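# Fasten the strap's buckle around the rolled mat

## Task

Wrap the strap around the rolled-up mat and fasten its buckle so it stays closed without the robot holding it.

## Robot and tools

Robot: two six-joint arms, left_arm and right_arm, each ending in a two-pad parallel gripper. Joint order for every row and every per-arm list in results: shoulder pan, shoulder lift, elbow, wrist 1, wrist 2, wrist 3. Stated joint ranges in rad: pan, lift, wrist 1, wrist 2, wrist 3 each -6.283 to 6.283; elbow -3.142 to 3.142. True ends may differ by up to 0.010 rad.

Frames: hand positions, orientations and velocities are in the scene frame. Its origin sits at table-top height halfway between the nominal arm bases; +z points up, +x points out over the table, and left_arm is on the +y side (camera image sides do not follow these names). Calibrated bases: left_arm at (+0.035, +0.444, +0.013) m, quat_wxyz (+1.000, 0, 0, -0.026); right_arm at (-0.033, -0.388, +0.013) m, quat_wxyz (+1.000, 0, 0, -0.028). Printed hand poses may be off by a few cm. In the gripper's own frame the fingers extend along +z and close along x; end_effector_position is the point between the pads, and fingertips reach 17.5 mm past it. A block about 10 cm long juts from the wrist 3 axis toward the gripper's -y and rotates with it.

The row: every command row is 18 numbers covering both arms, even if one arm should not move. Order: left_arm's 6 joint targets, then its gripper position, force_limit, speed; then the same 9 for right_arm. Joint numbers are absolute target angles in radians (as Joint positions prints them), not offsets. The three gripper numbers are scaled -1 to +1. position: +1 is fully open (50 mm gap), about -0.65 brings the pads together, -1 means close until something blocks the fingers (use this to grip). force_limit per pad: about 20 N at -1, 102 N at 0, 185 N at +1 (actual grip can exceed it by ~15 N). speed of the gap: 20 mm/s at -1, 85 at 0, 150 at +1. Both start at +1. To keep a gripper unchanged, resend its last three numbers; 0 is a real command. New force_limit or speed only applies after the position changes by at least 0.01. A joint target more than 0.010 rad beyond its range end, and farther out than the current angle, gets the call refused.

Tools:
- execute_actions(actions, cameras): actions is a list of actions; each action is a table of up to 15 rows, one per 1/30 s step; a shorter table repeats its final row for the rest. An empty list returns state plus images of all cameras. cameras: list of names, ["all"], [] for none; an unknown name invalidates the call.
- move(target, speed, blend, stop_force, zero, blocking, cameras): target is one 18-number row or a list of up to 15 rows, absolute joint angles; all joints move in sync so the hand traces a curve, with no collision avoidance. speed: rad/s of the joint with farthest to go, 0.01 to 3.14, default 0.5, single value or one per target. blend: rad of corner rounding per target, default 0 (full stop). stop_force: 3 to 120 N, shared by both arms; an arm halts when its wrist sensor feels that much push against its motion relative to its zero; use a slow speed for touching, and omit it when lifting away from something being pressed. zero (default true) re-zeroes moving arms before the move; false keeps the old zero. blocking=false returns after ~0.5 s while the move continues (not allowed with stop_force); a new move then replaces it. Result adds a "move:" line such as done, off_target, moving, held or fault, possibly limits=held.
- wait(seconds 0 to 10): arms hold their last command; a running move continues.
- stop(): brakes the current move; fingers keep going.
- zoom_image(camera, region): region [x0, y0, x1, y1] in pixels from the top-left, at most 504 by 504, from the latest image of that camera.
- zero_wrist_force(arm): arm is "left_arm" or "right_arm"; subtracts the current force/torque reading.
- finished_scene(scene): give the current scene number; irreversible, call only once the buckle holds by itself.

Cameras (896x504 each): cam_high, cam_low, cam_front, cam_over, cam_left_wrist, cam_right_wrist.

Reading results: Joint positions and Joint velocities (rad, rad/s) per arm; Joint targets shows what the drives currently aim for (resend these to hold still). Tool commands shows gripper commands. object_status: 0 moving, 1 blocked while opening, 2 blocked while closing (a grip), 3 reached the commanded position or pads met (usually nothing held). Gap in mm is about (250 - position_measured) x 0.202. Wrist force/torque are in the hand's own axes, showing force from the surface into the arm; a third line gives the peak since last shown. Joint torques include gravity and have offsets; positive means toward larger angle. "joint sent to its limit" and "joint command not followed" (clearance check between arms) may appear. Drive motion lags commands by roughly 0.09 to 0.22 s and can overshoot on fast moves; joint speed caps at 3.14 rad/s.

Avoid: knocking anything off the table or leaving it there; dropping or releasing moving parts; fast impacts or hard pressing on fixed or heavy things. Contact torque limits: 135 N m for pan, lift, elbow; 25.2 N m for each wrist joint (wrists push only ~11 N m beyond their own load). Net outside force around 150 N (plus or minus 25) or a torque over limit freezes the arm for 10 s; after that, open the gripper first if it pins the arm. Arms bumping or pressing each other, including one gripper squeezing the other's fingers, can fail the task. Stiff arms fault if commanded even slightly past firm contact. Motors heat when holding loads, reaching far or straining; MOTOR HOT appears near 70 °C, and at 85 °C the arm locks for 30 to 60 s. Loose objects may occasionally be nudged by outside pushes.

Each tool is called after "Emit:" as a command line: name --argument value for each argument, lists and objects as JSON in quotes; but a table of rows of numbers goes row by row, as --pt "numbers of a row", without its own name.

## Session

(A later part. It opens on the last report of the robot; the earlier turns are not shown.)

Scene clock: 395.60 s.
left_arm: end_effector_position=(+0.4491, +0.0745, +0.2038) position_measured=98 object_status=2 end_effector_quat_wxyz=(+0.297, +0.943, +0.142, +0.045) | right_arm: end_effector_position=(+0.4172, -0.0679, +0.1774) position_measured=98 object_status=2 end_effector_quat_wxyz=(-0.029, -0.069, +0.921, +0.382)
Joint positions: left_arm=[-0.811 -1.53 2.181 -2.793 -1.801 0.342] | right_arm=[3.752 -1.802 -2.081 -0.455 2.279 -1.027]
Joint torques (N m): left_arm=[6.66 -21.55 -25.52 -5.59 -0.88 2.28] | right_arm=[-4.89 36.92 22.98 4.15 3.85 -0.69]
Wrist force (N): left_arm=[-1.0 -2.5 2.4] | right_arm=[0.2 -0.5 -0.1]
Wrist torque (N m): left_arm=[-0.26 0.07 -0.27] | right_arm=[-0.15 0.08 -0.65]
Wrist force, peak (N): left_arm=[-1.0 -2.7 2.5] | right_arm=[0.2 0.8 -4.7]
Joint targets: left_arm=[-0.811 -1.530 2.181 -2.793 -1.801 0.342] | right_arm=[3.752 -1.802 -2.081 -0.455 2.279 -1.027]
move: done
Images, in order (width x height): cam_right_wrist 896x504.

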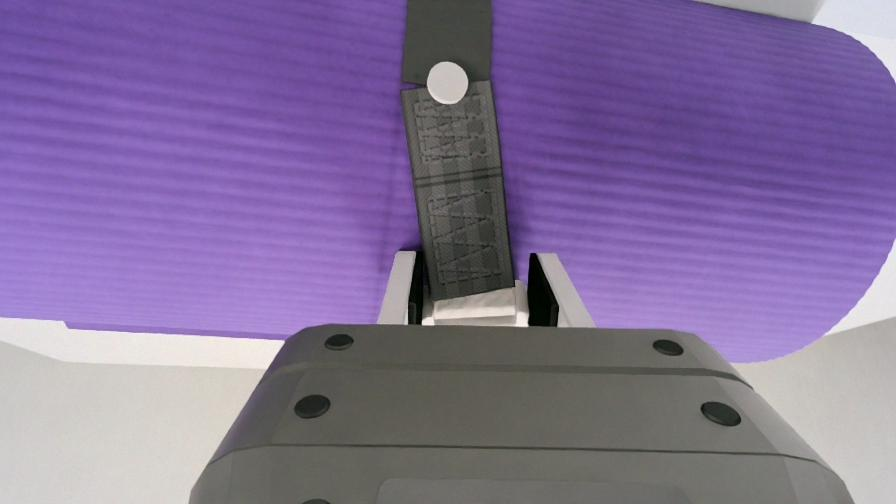

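Emit:
move --target '[-0.823,-1.4639,2.0645,-2.6646,-1.9473,0.6,-1,1,-1,3.899,-1.6886,-1.927,-0.8168,1.8868,-0.8239,-1,1,-1]' --speed 0.12 --cameras '["all"]'

Emit:
zoom_image --camera "cam_front" --region '[310, 140, 560, 265]'

Emit:
zoom_image --camera "cam_over" --region '[250, 60, 500, 220]'

Scene clock: 416.63 s.
left_arm: end_effector_position=(+0.4303, +0.0298, +0.2111) position_measured=98 object_status=2 end_effector_quat_wxyz=(+0.301, +0.954, +0.000, +0.000) | right_arm: end_effector_position=(+0.4309, -0.0651, +0.2093) position_measured=98 object_status=2 end_effector_quat_wxyz=(+0.000, +0.001, +0.978, +0.208) end_effector_velocity=(-0.001, +0.000, -0.001) end_effector_angular_velocity=(+0.002, +0.004, +0.001)
Joint positions: left_arm=[-0.823 -1.464 2.064 -2.664 -1.947 0.6] | right_arm=[3.899 -1.688 -1.927 -0.817 1.887 -0.824]
Joint velocities: left_arm=[within noise] | right_arm=[-0.001 -0.001 -0.003 0.001 0.005 -0.001]
Joint torques (N m): left_arm=[-3.67 -32.51 -15.75 -6.16 0.74 -2.59] | right_arm=[-6.19 22.61 19.26 8.15 4.91 -1.31]
Wrist force (N): left_arm=[0.1 -7.2 -1.5] | right_arm=[2.3 -9.8 7.0]
Wrist torque (N m): left_arm=[-0.61 0.13 -0.36] | right_arm=[-0.05 -0.02 -0.48]
Wrist force, peak (N): left_arm=[15.0 -48.1 -25.5] | right_arm=[13.8 -51.9 -17.5]
Joint targets: left_arm=[-0.823 -1.464 2.064 -2.665 -1.947 0.600] | right_arm=[3.899 -1.689 -1.927 -0.817 1.887 -0.824]
move: done

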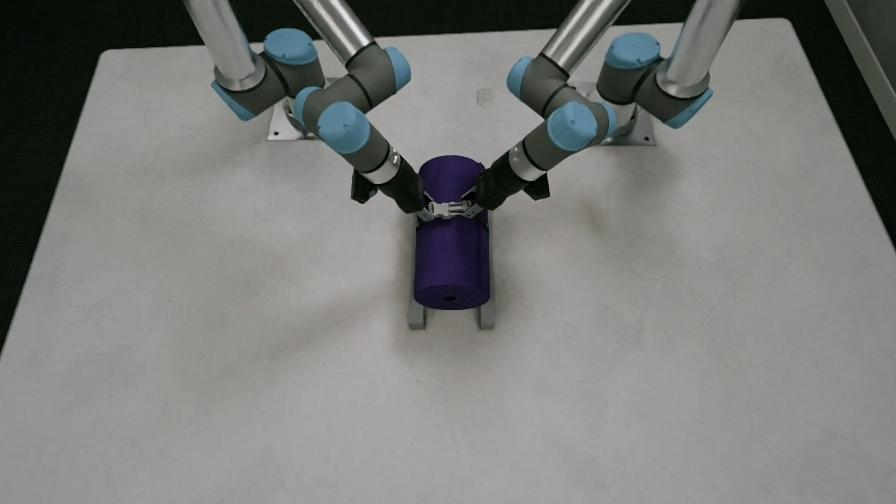

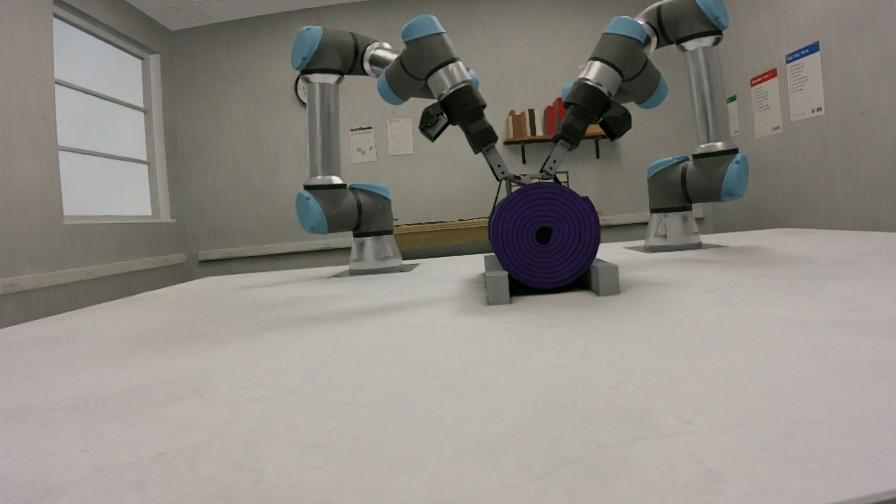

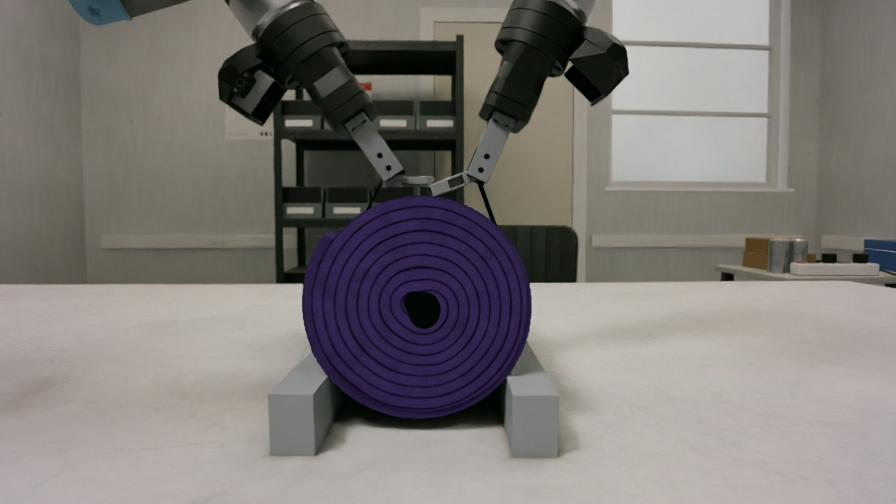

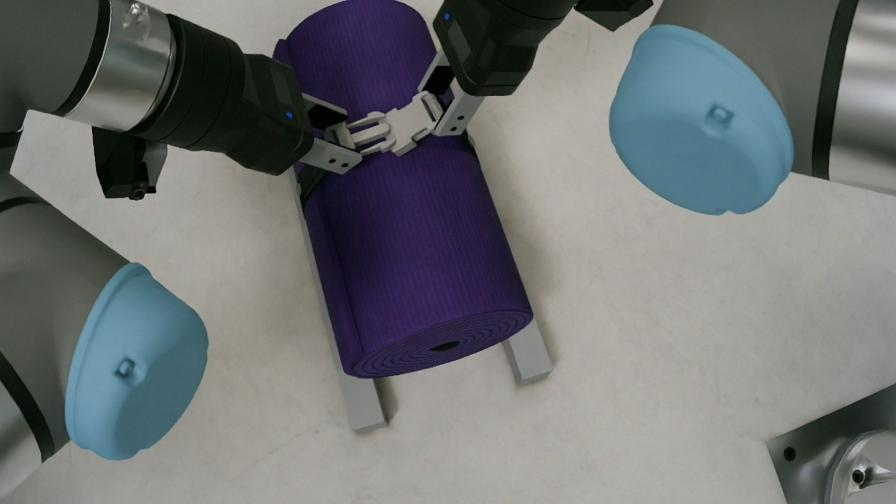

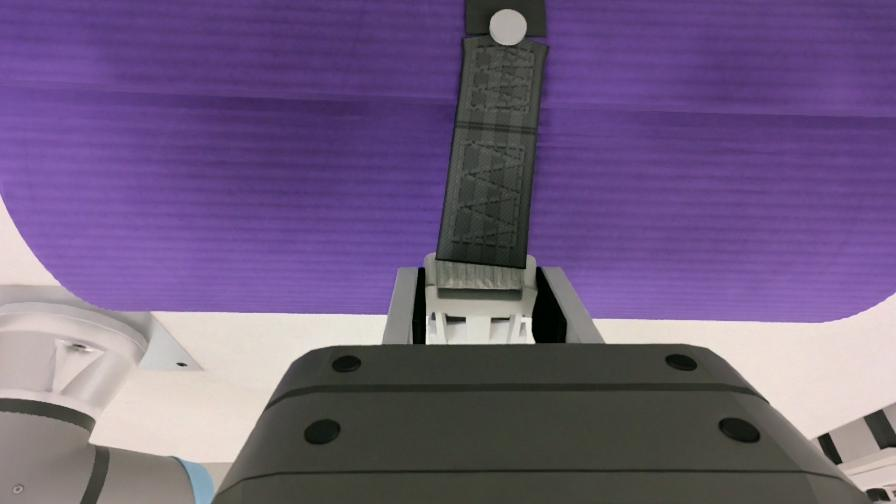

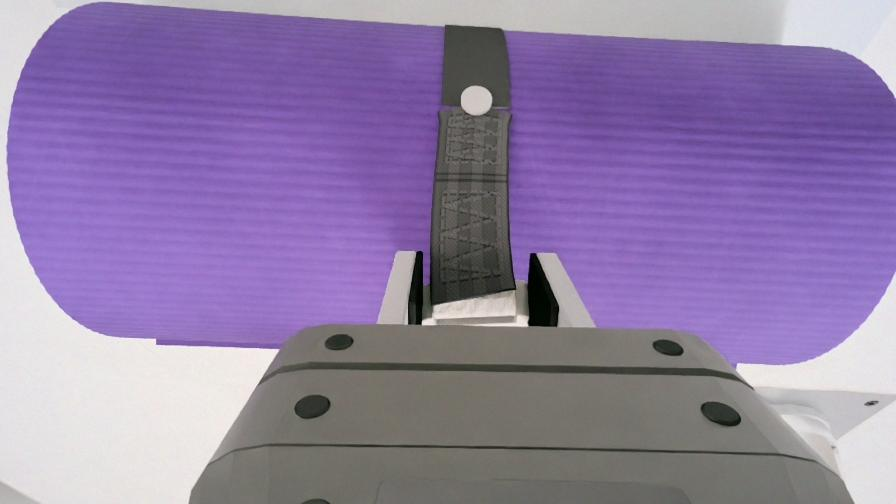

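Scaled by 2.016.

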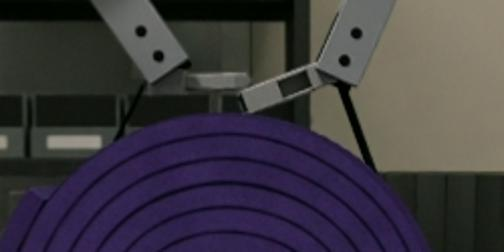

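Scaled by 2.016.

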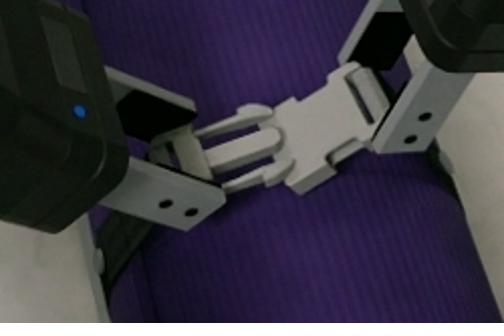

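Emit:
move --target '[-0.805,-1.5,2.1065,-2.6726,-1.9473,0.615,-1,1,-1,3.899,-1.6886,-1.927,-0.8168,1.8868,-0.8239,-1,1,-1]' --speed 0.1 --cameras '["cam_front","cam_over"]'

Emit:
zoom_image --camera "cam_front" --region '[310, 140, 560, 265]'

Emit:
zoom_image --camera "cam_over" --region '[250, 60, 500, 220]'

Scene clock: 422.80 s.
left_arm: end_effector_position=(+0.4272, +0.0495, +0.2110) position_measured=98 object_status=2 end_effector_quat_wxyz=(+0.302, +0.953, +0.001, +0.006) | right_arm: end_effector_position=(+0.4308, -0.0652, +0.2091) position_measured=98 object_status=2 end_effector_quat_wxyz=(+0.000, +0.001, +0.978, +0.208)
Joint positions: left_arm=[-0.805 -1.5 2.107 -2.673 -1.947 0.615] | right_arm=[3.899 -1.689 -1.927 -0.817 1.887 -0.824]
Joint torques (N m): left_arm=[-8.58 -22.85 -30.11 -4.67 -0.29 -1.81] | right_arm=[-5.32 22.64 19.93 5.01 2.97 -1.22]
Wrist force (N): left_arm=[-0.2 -6.3 5.1] | right_arm=[-0.1 -2.6 4.2]
Wrist torque (N m): left_arm=[-0.41 0.13 -0.37] | right_arm=[0.18 0.07 -0.44]
Wrist force, peak (N): left_arm=[-0.3 -7.5 5.0] | right_arm=[1.4 -10.3 8.2]
Joint targets: left_arm=[-0.805 -1.500 2.107 -2.673 -1.947 0.615] | right_arm=[3.899 -1.689 -1.927 -0.817 1.887 -0.824]
move: done
Images, in order (width x height): cam_front 896x504, cam_over 896x504.

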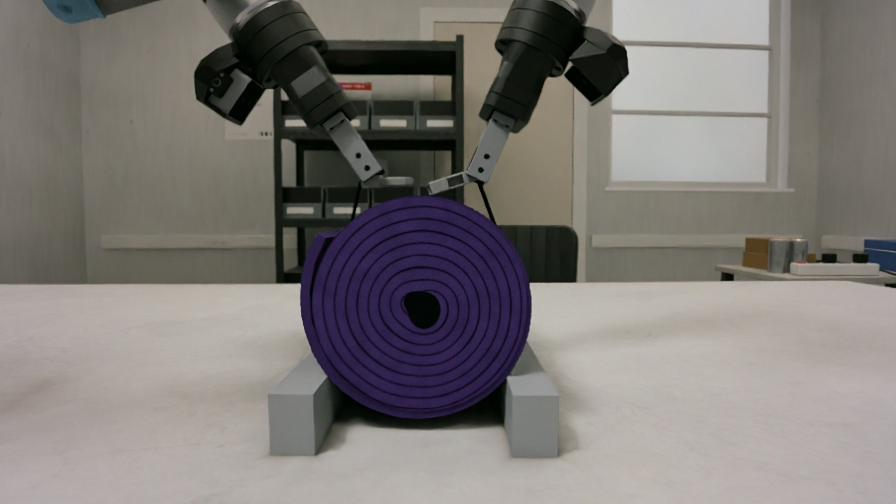

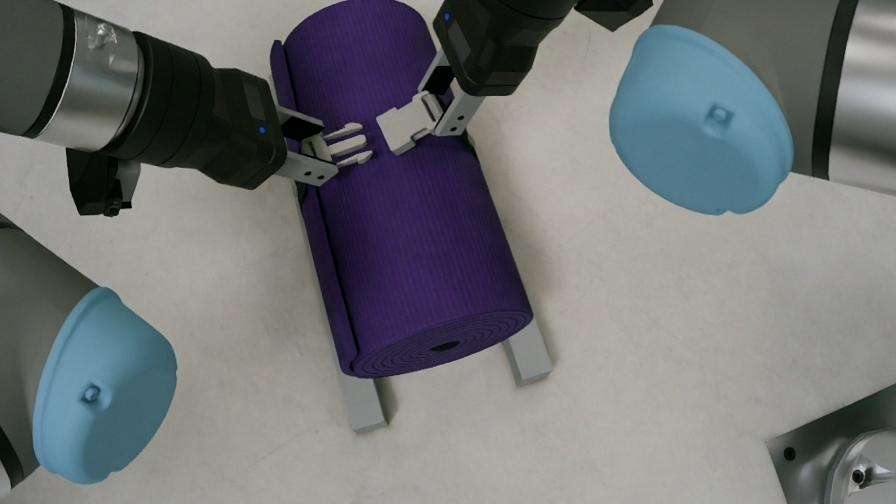

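Scaled by 2.016.

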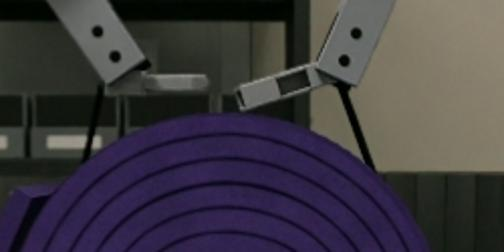

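Scaled by 2.016.

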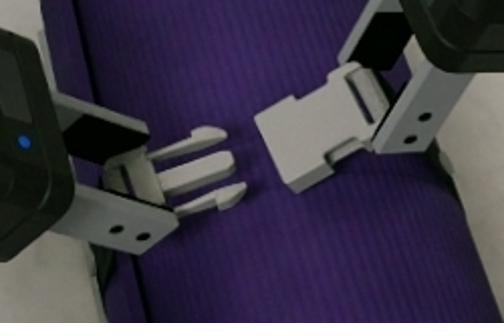

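Emit:
move --target '[-0.7944,-1.4915,2.0928,-2.6552,-1.9607,0.6271,-1,1,-1,3.8125,-1.7116,-2.1419,-0.2656,2.0929,-0.6367,-1,1,-1]' --speed 0.15 --cameras '["cam_front","cam_over"]'

Emit:
zoom_image --camera "cam_front" --region '[340, 140, 520, 230]'

Emit:
zoom_image --camera "cam_over" --region '[250, 60, 500, 220]'

Scene clock: 446.53 s.
left_arm: end_effector_position=(+0.4303, +0.0498, +0.2111) position_measured=98 object_status=2 end_effector_quat_wxyz=(+0.301, +0.954, +0.000, +0.000) | right_arm: end_effector_position=(+0.4305, -0.0656, +0.2092) position_measured=98 object_status=2 end_effector_quat_wxyz=(+0.029, +0.073, +0.924, +0.374)
Joint positions: left_arm=[-0.794 -1.491 2.093 -2.655 -1.961 0.627] | right_arm=[3.812 -1.712 -2.142 -0.266 2.093 -0.637]
Joint torques (N m): left_arm=[7.4 -24.52 -28.07 -2.44 -2.54 2.02] | right_arm=[7.7 23.78 33.01 4.13 -1.08 -0.82]
Wrist force (N): left_arm=[-0.6 -6.3 4.5] | right_arm=[-0.6 -5.9 2.9]
Wrist torque (N m): left_arm=[-0.45 0.12 -0.37] | right_arm=[0.06 0.23 -0.60]
Wrist force, peak (N): left_arm=[0.1 -6.8 5.2] | right_arm=[-0.6 -6.2 3.4]
Joint targets: left_arm=[-0.794 -1.492 2.093 -2.655 -1.961 0.627] | right_arm=[3.812 -1.712 -2.142 -0.266 2.093 -0.637]
move: done
Images, in order (width x height): cam_front 896x504, cam_over 896x504.

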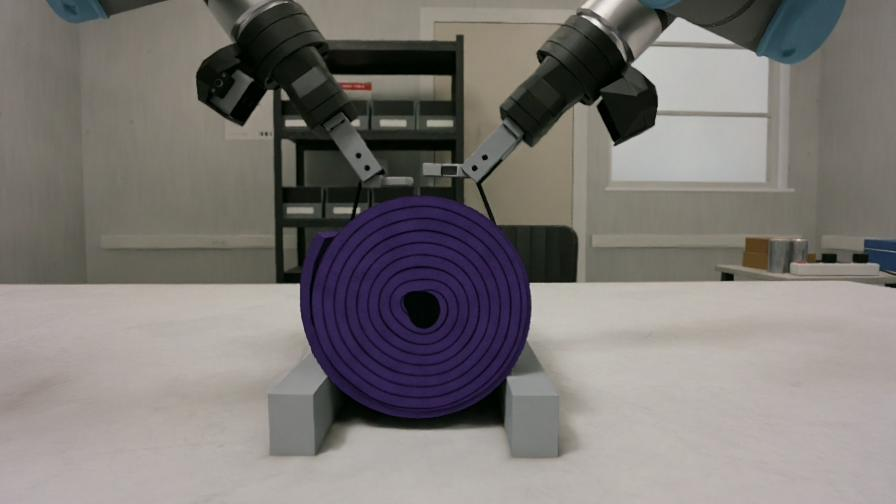

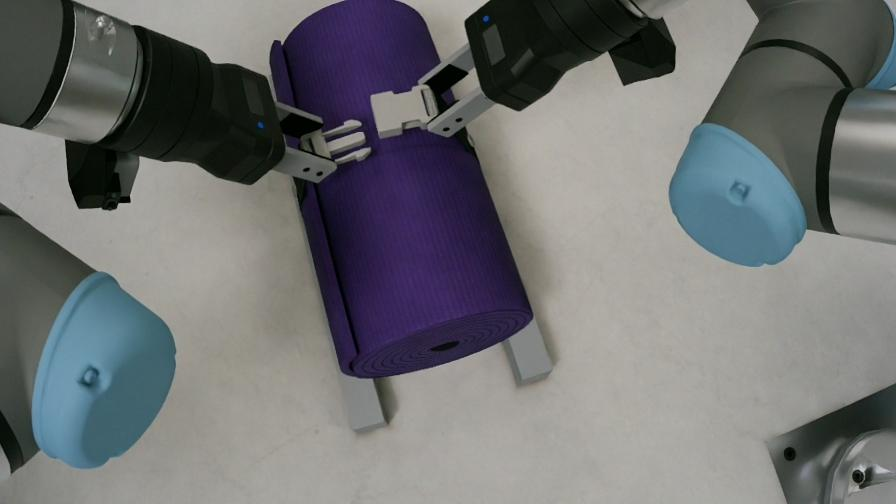

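Scaled by 2.800.

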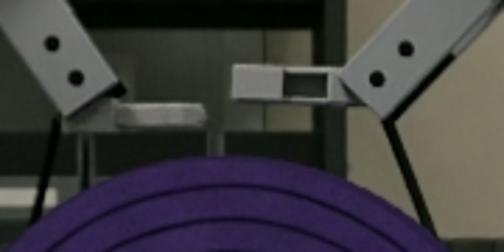

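Scaled by 2.016.

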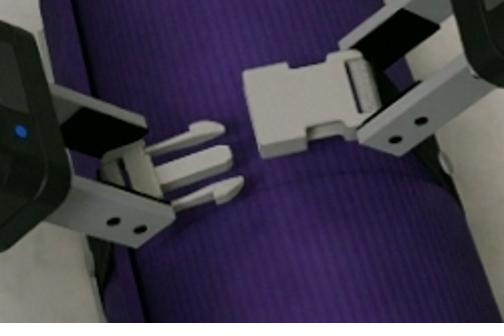

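Emit:
move --target '[-0.7944,-1.4942,2.0883,-2.648,-1.9607,0.6271,-1,1,-1,3.7777,-1.7488,-2.0926,-0.3716,2.1814,-0.8103,-1,1,-1]' --speed 0.15 --cameras '["cam_front","cam_over"]'

Emit:
zoom_image --camera "cam_front" --region '[340, 140, 520, 230]'

Emit:
zoom_image --camera "cam_over" --region '[250, 60, 500, 220]'

Scene clock: 459.53 s.
left_arm: end_effector_position=(+0.4306, +0.0495, +0.2135) position_measured=98 object_status=2 end_effector_quat_wxyz=(+0.301, +0.954, +0.000, +0.000) | right_arm: end_effector_position=(+0.4307, -0.0659, +0.2023) position_measured=98 object_status=2 end_effector_quat_wxyz=(+0.004, +0.010, +0.927, +0.375) end_effector_velocity=(+0.001, +0.000, +0.000) end_effector_angular_velocity=(-0.002, -0.001, -0.005)
Joint positions: left_arm=[-0.794 -1.494 2.088 -2.648 -1.961 0.627] | right_arm=[3.778 -1.749 -2.092 -0.372 2.182 -0.81]
Joint velocities: left_arm=[within noise] | right_arm=[0 0 -0.001 0.003 -0.004 0.005]
Joint torques (N m): left_arm=[-6.19 -37.34 -28.56 -2.82 0.57 -2.46] | right_arm=[6.99 39.77 12.2 6.09 -0.94 1.68]
Wrist force (N): left_arm=[-0.3 -6.9 5.2] | right_arm=[-0.8 -3.1 1.7]
Wrist torque (N m): left_arm=[-0.44 0.09 -0.38] | right_arm=[0.13 0.27 -0.62]
Wrist force, peak (N): left_arm=[-0.1 -7.1 5.6] | right_arm=[-1.0 -6.4 3.4]
Joint targets: left_arm=[-0.794 -1.494 2.088 -2.648 -1.961 0.627] | right_arm=[3.778 -1.749 -2.093 -0.372 2.181 -0.810]
move: done
Images, in order (width x height): cam_front 896x504, cam_over 896x504.

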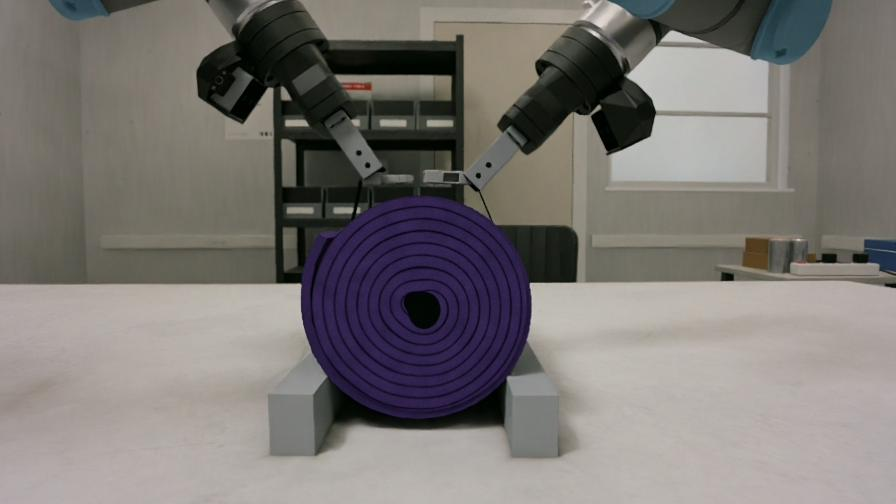

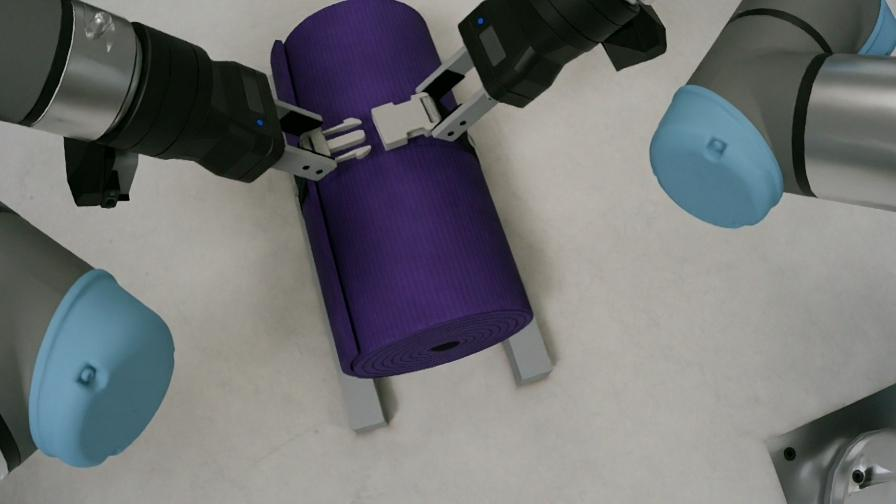

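Scaled by 2.800.

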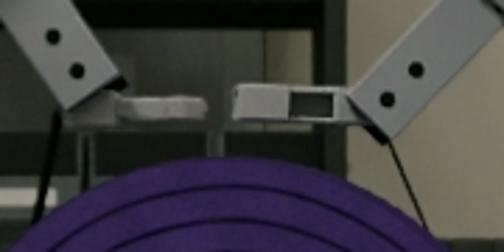

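Scaled by 2.016.

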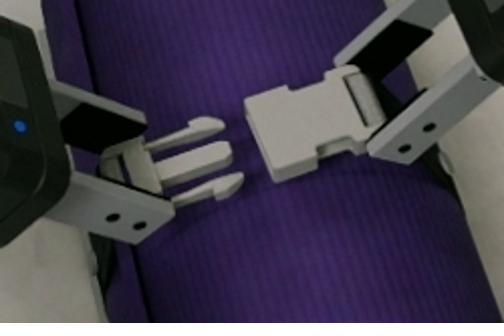

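Emit:
move --target '[-0.8135,-1.4722,2.0651,-2.6535,-1.9517,0.6089,-1,1,-1,3.7777,-1.7495,-2.0937,-0.3698,2.1814,-0.8103,-1,1,-1]' --speed 0.05 --stop_force 35 --cameras '["cam_front","cam_over"]'

Emit:
zoom_image --camera "cam_front" --region '[340, 140, 520, 230]'

Emit:
zoom_image --camera "cam_over" --region '[250, 60, 500, 220]'

Scene clock: 475.33 s.
left_arm: end_effector_position=(+0.4317, +0.0365, +0.2135) position_measured=98 object_status=2 end_effector_quat_wxyz=(+0.300, +0.954, +0.000, +0.000) | right_arm: end_effector_position=(+0.4305, -0.0660, +0.2017) position_measured=98 object_status=2 end_effector_quat_wxyz=(+0.004, +0.010, +0.927, +0.375)
Joint positions: left_arm=[-0.812 -1.474 2.067 -2.653 -1.952 0.611] | right_arm=[3.778 -1.75 -2.094 -0.37 2.181 -0.81]
Joint torques (N m): left_arm=[-0.6 -33.15 -38.07 -7.02 -5.56 1.89] | right_arm=[22.27 18.01 35.7 5.3 8.91 -0.68]
Wrist force (N): left_arm=[-3.7 -34.0 -10.5] | right_arm=[-4.1 -24.6 -19.0]
Wrist torque (N m): left_arm=[-0.22 0.04 -0.31] | right_arm=[0.18 0.06 -0.50]
Wrist force, peak (N): left_arm=[-4.6 -42.4 -16.7] | right_arm=[-4.7 -31.7 -25.9]
Joint targets: left_arm=[-0.812 -1.474 2.067 -2.653 -1.952 0.611] | right_arm=[3.778 -1.750 -2.094 -0.370 2.181 -0.810]
move: contact (left_arm)
Images, in order (width x height): cam_front 896x504, cam_over 896x504.

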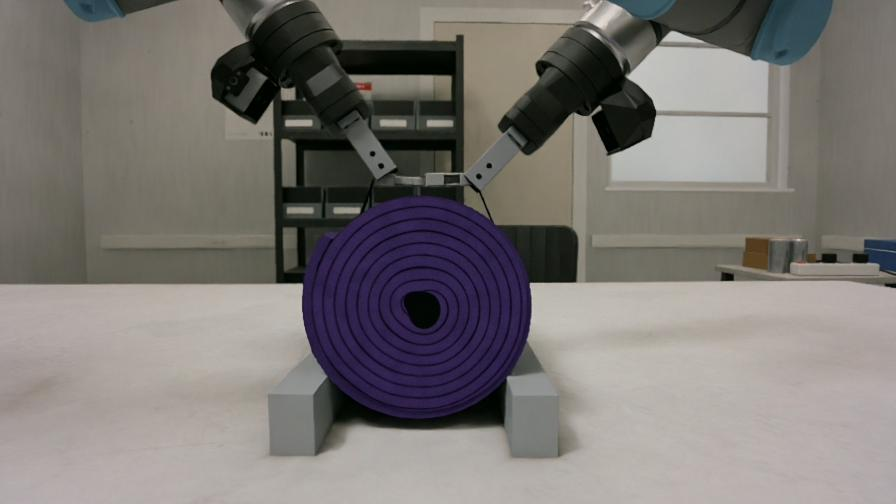

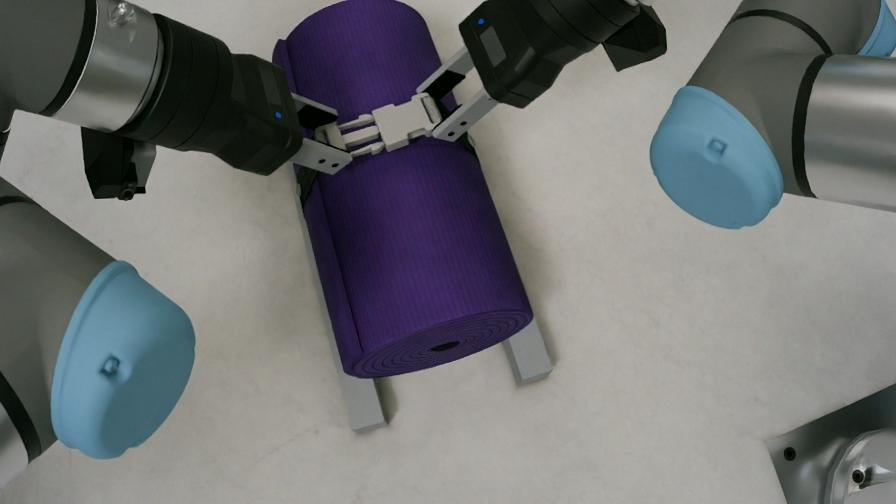

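Scaled by 2.800.

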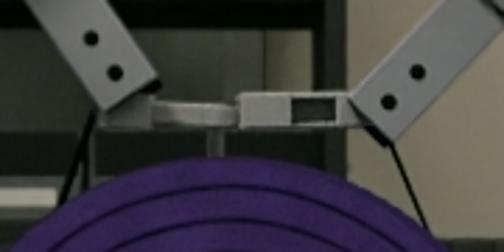

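Scaled by 2.016.

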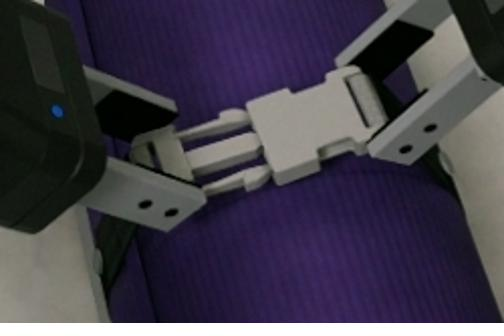

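Emit:
move --pt "-0.8183 -1.4682 2.059 -2.653 -1.9495 0.724 -1 1 -1 3.7777 -1.7495 -2.0937 -0.3698 2.1814 -0.8103 -1 1 -1" --pt "-0.8214 -1.4654 2.0554 -2.6541 -1.948 0.482 -1 1 -1 3.7777 -1.7495 -2.0937 -0.3698 2.1814 -0.8103 -1 1 -1" --pt "-0.8246 -1.4622 2.0518 -2.655 -1.9465 0.718 -1 1 -1 3.7777 -1.7495 -2.0937 -0.3698 2.1814 -0.8103 -1 1 -1" --pt "-0.8246 -1.4622 2.0518 -2.655 -1.9465 0.478 -1 1 -1 3.7777 -1.7495 -2.0937 -0.3698 2.1814 -0.8103 -1 1 -1" --pt "-0.8246 -1.4622 2.0518 -2.655 -1.9465 0.598 -1 1 -1 3.7777 -1.7495 -2.0937 -0.3698 2.1814 -0.8103 -1 1 -1" --speed 0.2 --cameras '["cam_front","cam_over"]'

Emit:
zoom_image --camera "cam_front" --region '[340, 140, 520, 230]'

Emit:
zoom_image --camera "cam_over" --region '[250, 60, 500, 220]'

Scene clock: 491.67 s.
left_arm: end_effector_position=(+0.4321, +0.0268, +0.2148) position_measured=98 object_status=2 end_effector_quat_wxyz=(+0.301, +0.954, +0.000, +0.000) | right_arm: end_effector_position=(+0.4305, -0.0660, +0.2017) position_measured=98 object_status=2 end_effector_quat_wxyz=(+0.004, +0.010, +0.927, +0.375)
Joint positions: left_arm=[-0.825 -1.462 2.052 -2.655 -1.946 0.598] | right_arm=[3.778 -1.75 -2.094 -0.37 2.181 -0.81]
Joint torques (N m): left_arm=[0.69 -33.68 -26.76 -6.62 -2.34 -2.38] | right_arm=[5.23 35.84 32.82 7.05 7.04 -0.44]
Wrist force (N): left_arm=[-5.4 -27.6 -6.5] | right_arm=[-6.3 -21.7 -10.5]
Wrist torque (N m): left_arm=[-0.27 -0.23 -0.54] | right_arm=[0.26 -0.42 -0.53]
Wrist force, peak (N): left_arm=[-5.7 -45.3 -21.0] | right_arm=[-2.0 -35.9 -26.9]
Joint targets: left_arm=[-0.825 -1.462 2.052 -2.655 -1.946 0.598] | right_arm=[3.778 -1.750 -2.094 -0.370 2.181 -0.810]
move: done
Images, in order (width x height): cam_front 896x504, cam_over 896x504.

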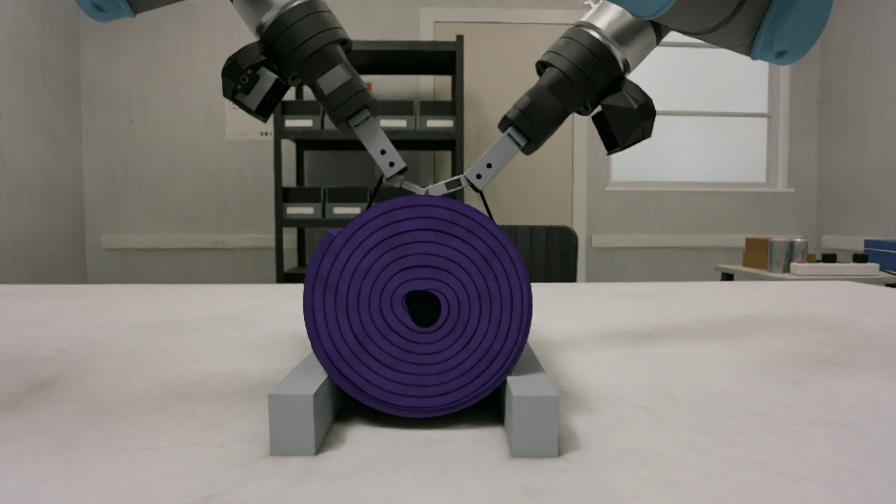

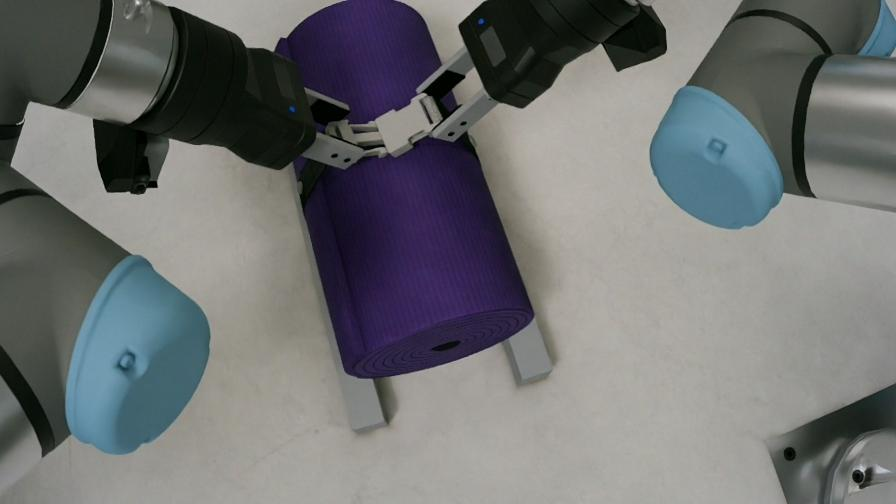

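Scaled by 2.800.

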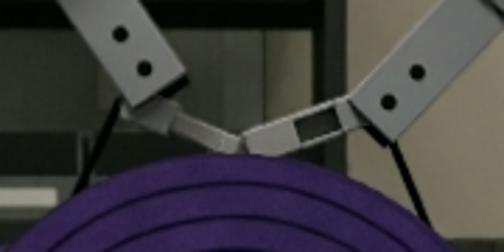

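Scaled by 2.016.

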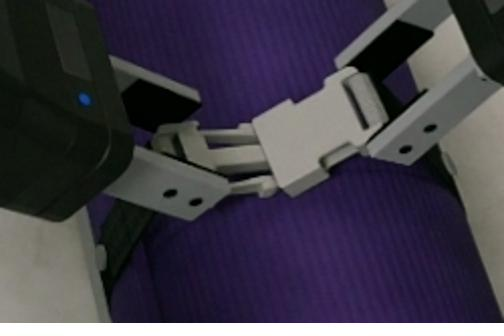

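Emit:
move --target '[-0.8135,-1.4635,2.0795,-2.6766,-1.9517,0.6089,-1,1,-1,3.7777,-1.7585,-2.1086,-0.3459,2.1814,-0.8103,-1,1,-1]' --speed 0.03 --cameras '["cam_front","cam_over"]'

Emit:
zoom_image --camera "cam_front" --region '[340, 140, 520, 230]'

Emit:
zoom_image --camera "cam_over" --region '[250, 60, 500, 220]'

Scene clock: 501.77 s.
left_arm: end_effector_position=(+0.4309, +0.0361, +0.2058) position_measured=98 object_status=2 end_effector_quat_wxyz=(+0.301, +0.954, +0.000, +0.000) | right_arm: end_effector_position=(+0.4285, -0.0673, +0.1938) position_measured=98 object_status=2 end_effector_quat_wxyz=(+0.004, +0.010, +0.927, +0.375)
Joint positions: left_arm=[-0.813 -1.464 2.08 -2.677 -1.952 0.609] | right_arm=[3.778 -1.759 -2.109 -0.346 2.181 -0.81]
Joint torques (N m): left_arm=[1.59 -34.53 -25.29 -2.6 -1.72 1.13] | right_arm=[5.43 20.63 16.79 1.54 -1.65 -0.28]
Wrist force (N): left_arm=[-0.6 -2.0 0.3] | right_arm=[-0.7 2.3 -5.6]
Wrist torque (N m): left_arm=[-0.66 0.10 -0.37] | right_arm=[-0.24 -0.01 -0.54]
Wrist force, peak (N): left_arm=[-5.3 -27.6 -6.6] | right_arm=[-6.3 -22.0 -10.5]
Joint targets: left_arm=[-0.814 -1.464 2.079 -2.677 -1.952 0.609] | right_arm=[3.778 -1.758 -2.109 -0.346 2.181 -0.810]
move: done
Images, in order (width x height): cam_front 896x504, cam_over 896x504.

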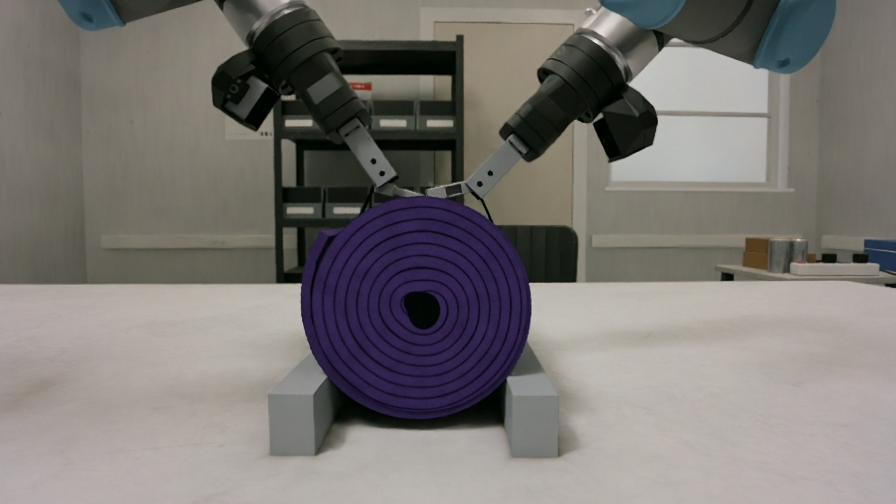

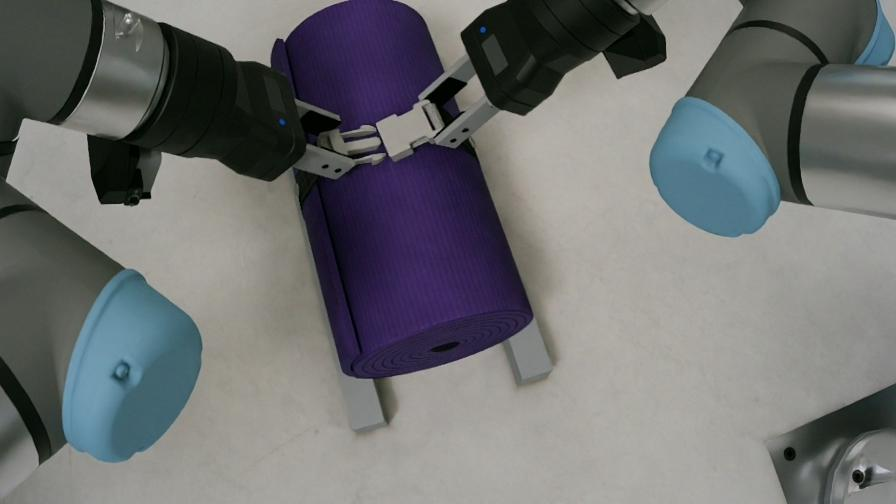

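Scaled by 2.800.

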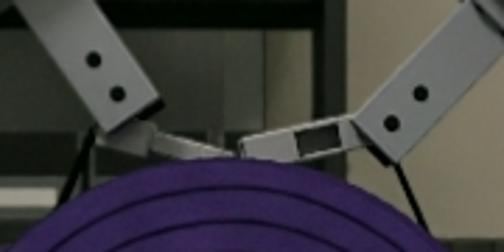

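Scaled by 2.016.

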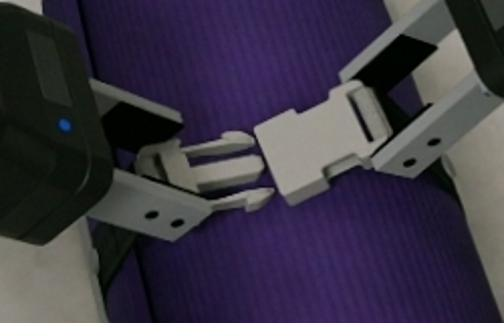

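Emit:
move --target '[-0.8085,-1.4605,2.0982,-2.6988,-1.9537,0.6126,-1,1,-1,3.7777,-1.7665,-2.1218,-0.3247,2.1814,-0.8103,-1,1,-1]' --speed 0.03 --cameras '["cam_front","cam_over"]'

Emit:
zoom_image --camera "cam_front" --region '[340, 140, 520, 230]'

Emit:
zoom_image --camera "cam_over" --region '[250, 60, 500, 220]'

Scene clock: 509.43 s.
left_arm: end_effector_position=(+0.4301, +0.0406, +0.1990) position_measured=98 object_status=2 end_effector_quat_wxyz=(+0.301, +0.953, +0.000, +0.001) | right_arm: end_effector_position=(+0.4266, -0.0685, +0.1870) position_measured=98 object_status=2 end_effector_quat_wxyz=(+0.004, +0.010, +0.927, +0.375)
Joint positions: left_arm=[-0.808 -1.46 2.098 -2.699 -1.954 0.613] | right_arm=[3.778 -1.767 -2.122 -0.324 2.181 -0.81]
Joint torques (N m): left_arm=[6.2 -20.53 -21.83 -0.54 -1.51 1.91] | right_arm=[5.15 19.77 14.4 0.2 -1.19 -0.18]
Wrist force (N): left_arm=[0.5 2.0 -2.2] | right_arm=[-3.3 6.4 -6.7]
Wrist torque (N m): left_arm=[-0.83 0.14 -0.39] | right_arm=[-0.28 -0.07 -0.47]
Wrist force, peak (N): left_arm=[-0.2 2.9 -3.4] | right_arm=[-2.5 7.5 -7.7]
Joint targets: left_arm=[-0.808 -1.460 2.098 -2.699 -1.954 0.613] | right_arm=[3.778 -1.766 -2.122 -0.325 2.181 -0.810]
move: done
Images, in order (width x height): cam_front 896x504, cam_over 896x504.

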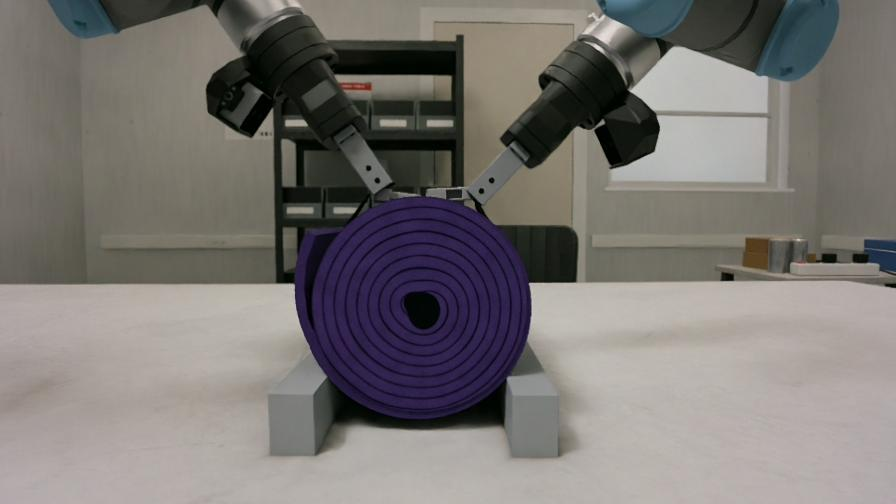

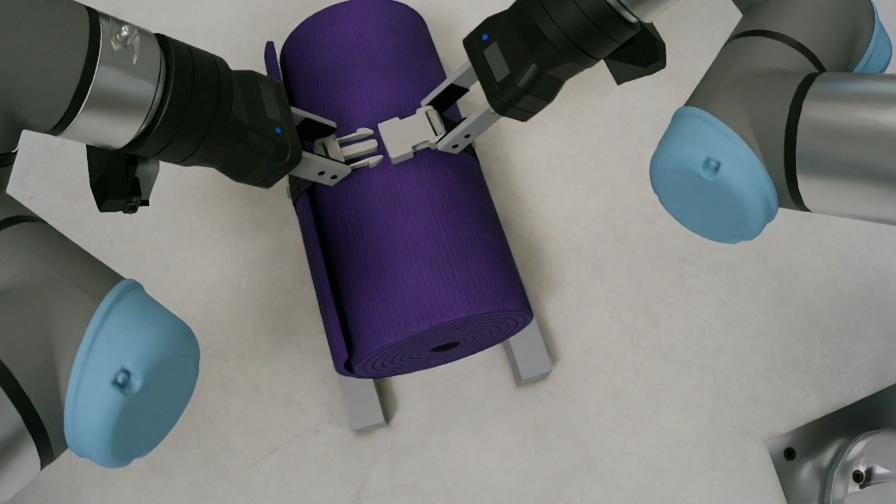

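Scaled by 2.800.

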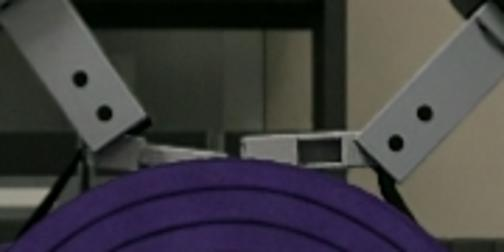

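Scaled by 2.016.

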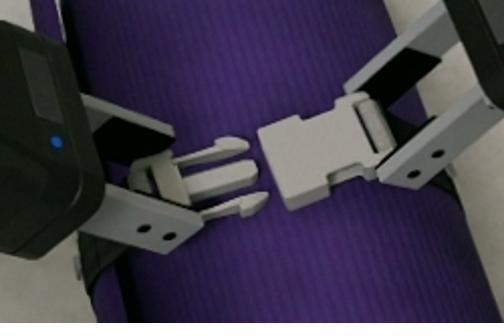

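Emit:
move --target '[-0.7707,-1.4337,2.1569,-2.8774,-2.0434,0.6037,-1,1,-1,3.7777,-1.7665,-2.1218,-0.3247,2.1814,-0.8103,-1,1,-1]' --speed 0.05 --cameras '["cam_front","cam_over"]'

Emit:
zoom_image --camera "cam_front" --region '[340, 140, 520, 230]'

Emit:
zoom_image --camera "cam_over" --region '[250, 60, 500, 220]'

Scene clock: 526.93 s.
left_arm: end_effector_position=(+0.4291, +0.0419, +0.1990) position_measured=98 object_status=2 end_effector_quat_wxyz=(+0.359, +0.934, +0.000, +0.000) | right_arm: end_effector_position=(+0.4266, -0.0685, +0.1871) position_measured=98 object_status=2 end_effector_quat_wxyz=(+0.004, +0.010, +0.927, +0.375)
Joint positions: left_arm=[-0.771 -1.434 2.157 -2.878 -2.044 0.604] | right_arm=[3.778 -1.766 -2.122 -0.325 2.181 -0.81]
Joint torques (N m): left_arm=[2.67 -27.38 -22.93 -1.87 -0.21 -2.45] | right_arm=[4.82 31.61 22 2.38 -0.58 0.05]
Wrist force (N): left_arm=[-0.8 -5.5 2.9] | right_arm=[-2.0 6.6 -6.7]
Wrist torque (N m): left_arm=[-0.55 0.14 -0.26] | right_arm=[-0.29 -0.01 -0.50]
Wrist force, peak (N): left_arm=[-1.2 -2.1 -6.4] | right_arm=[-2.6 7.6 -7.7]
Joint targets: left_arm=[-0.771 -1.434 2.157 -2.877 -2.043 0.604] | right_arm=[3.778 -1.766 -2.122 -0.325 2.181 -0.810]
move: done
Images, in order (width x height): cam_front 896x504, cam_over 896x504.

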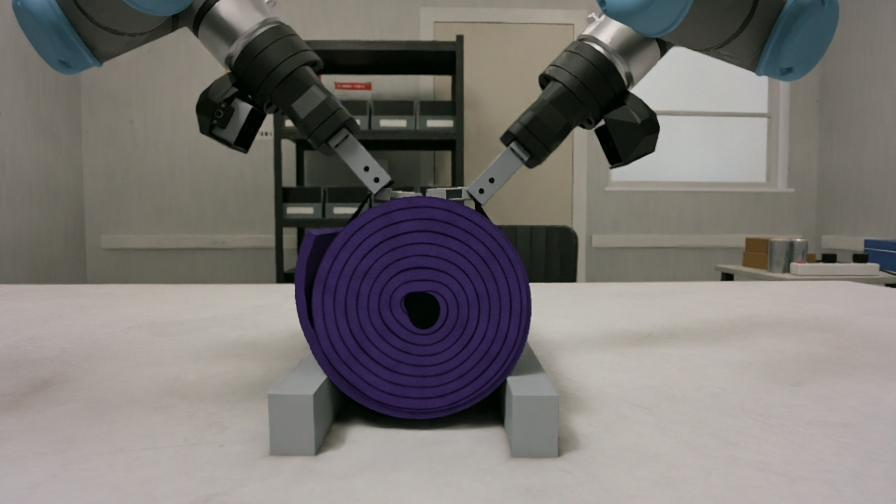

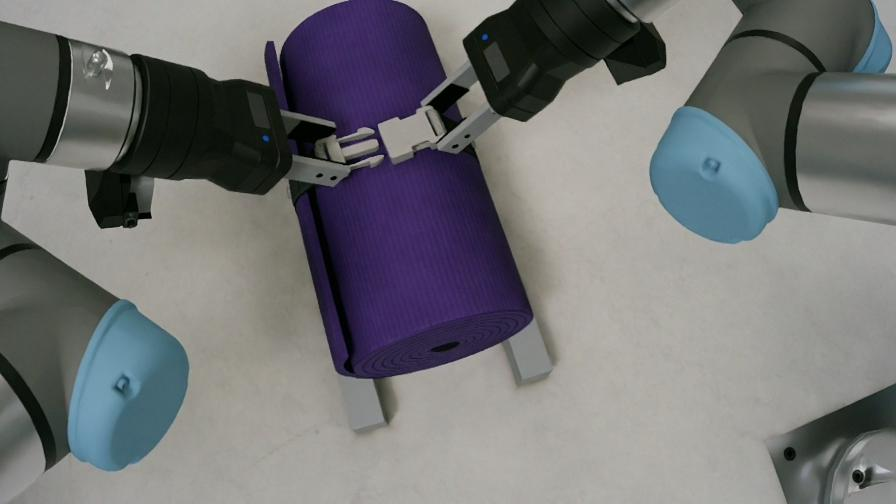

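Scaled by 2.800.

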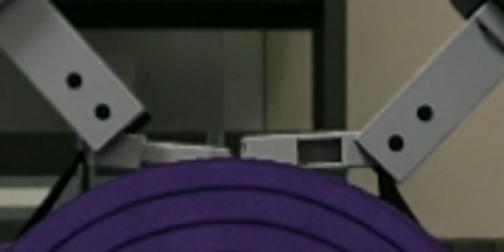

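Scaled by 2.016.

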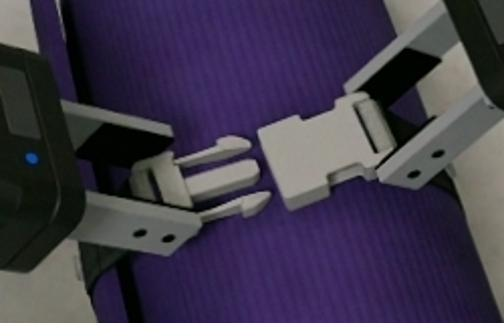

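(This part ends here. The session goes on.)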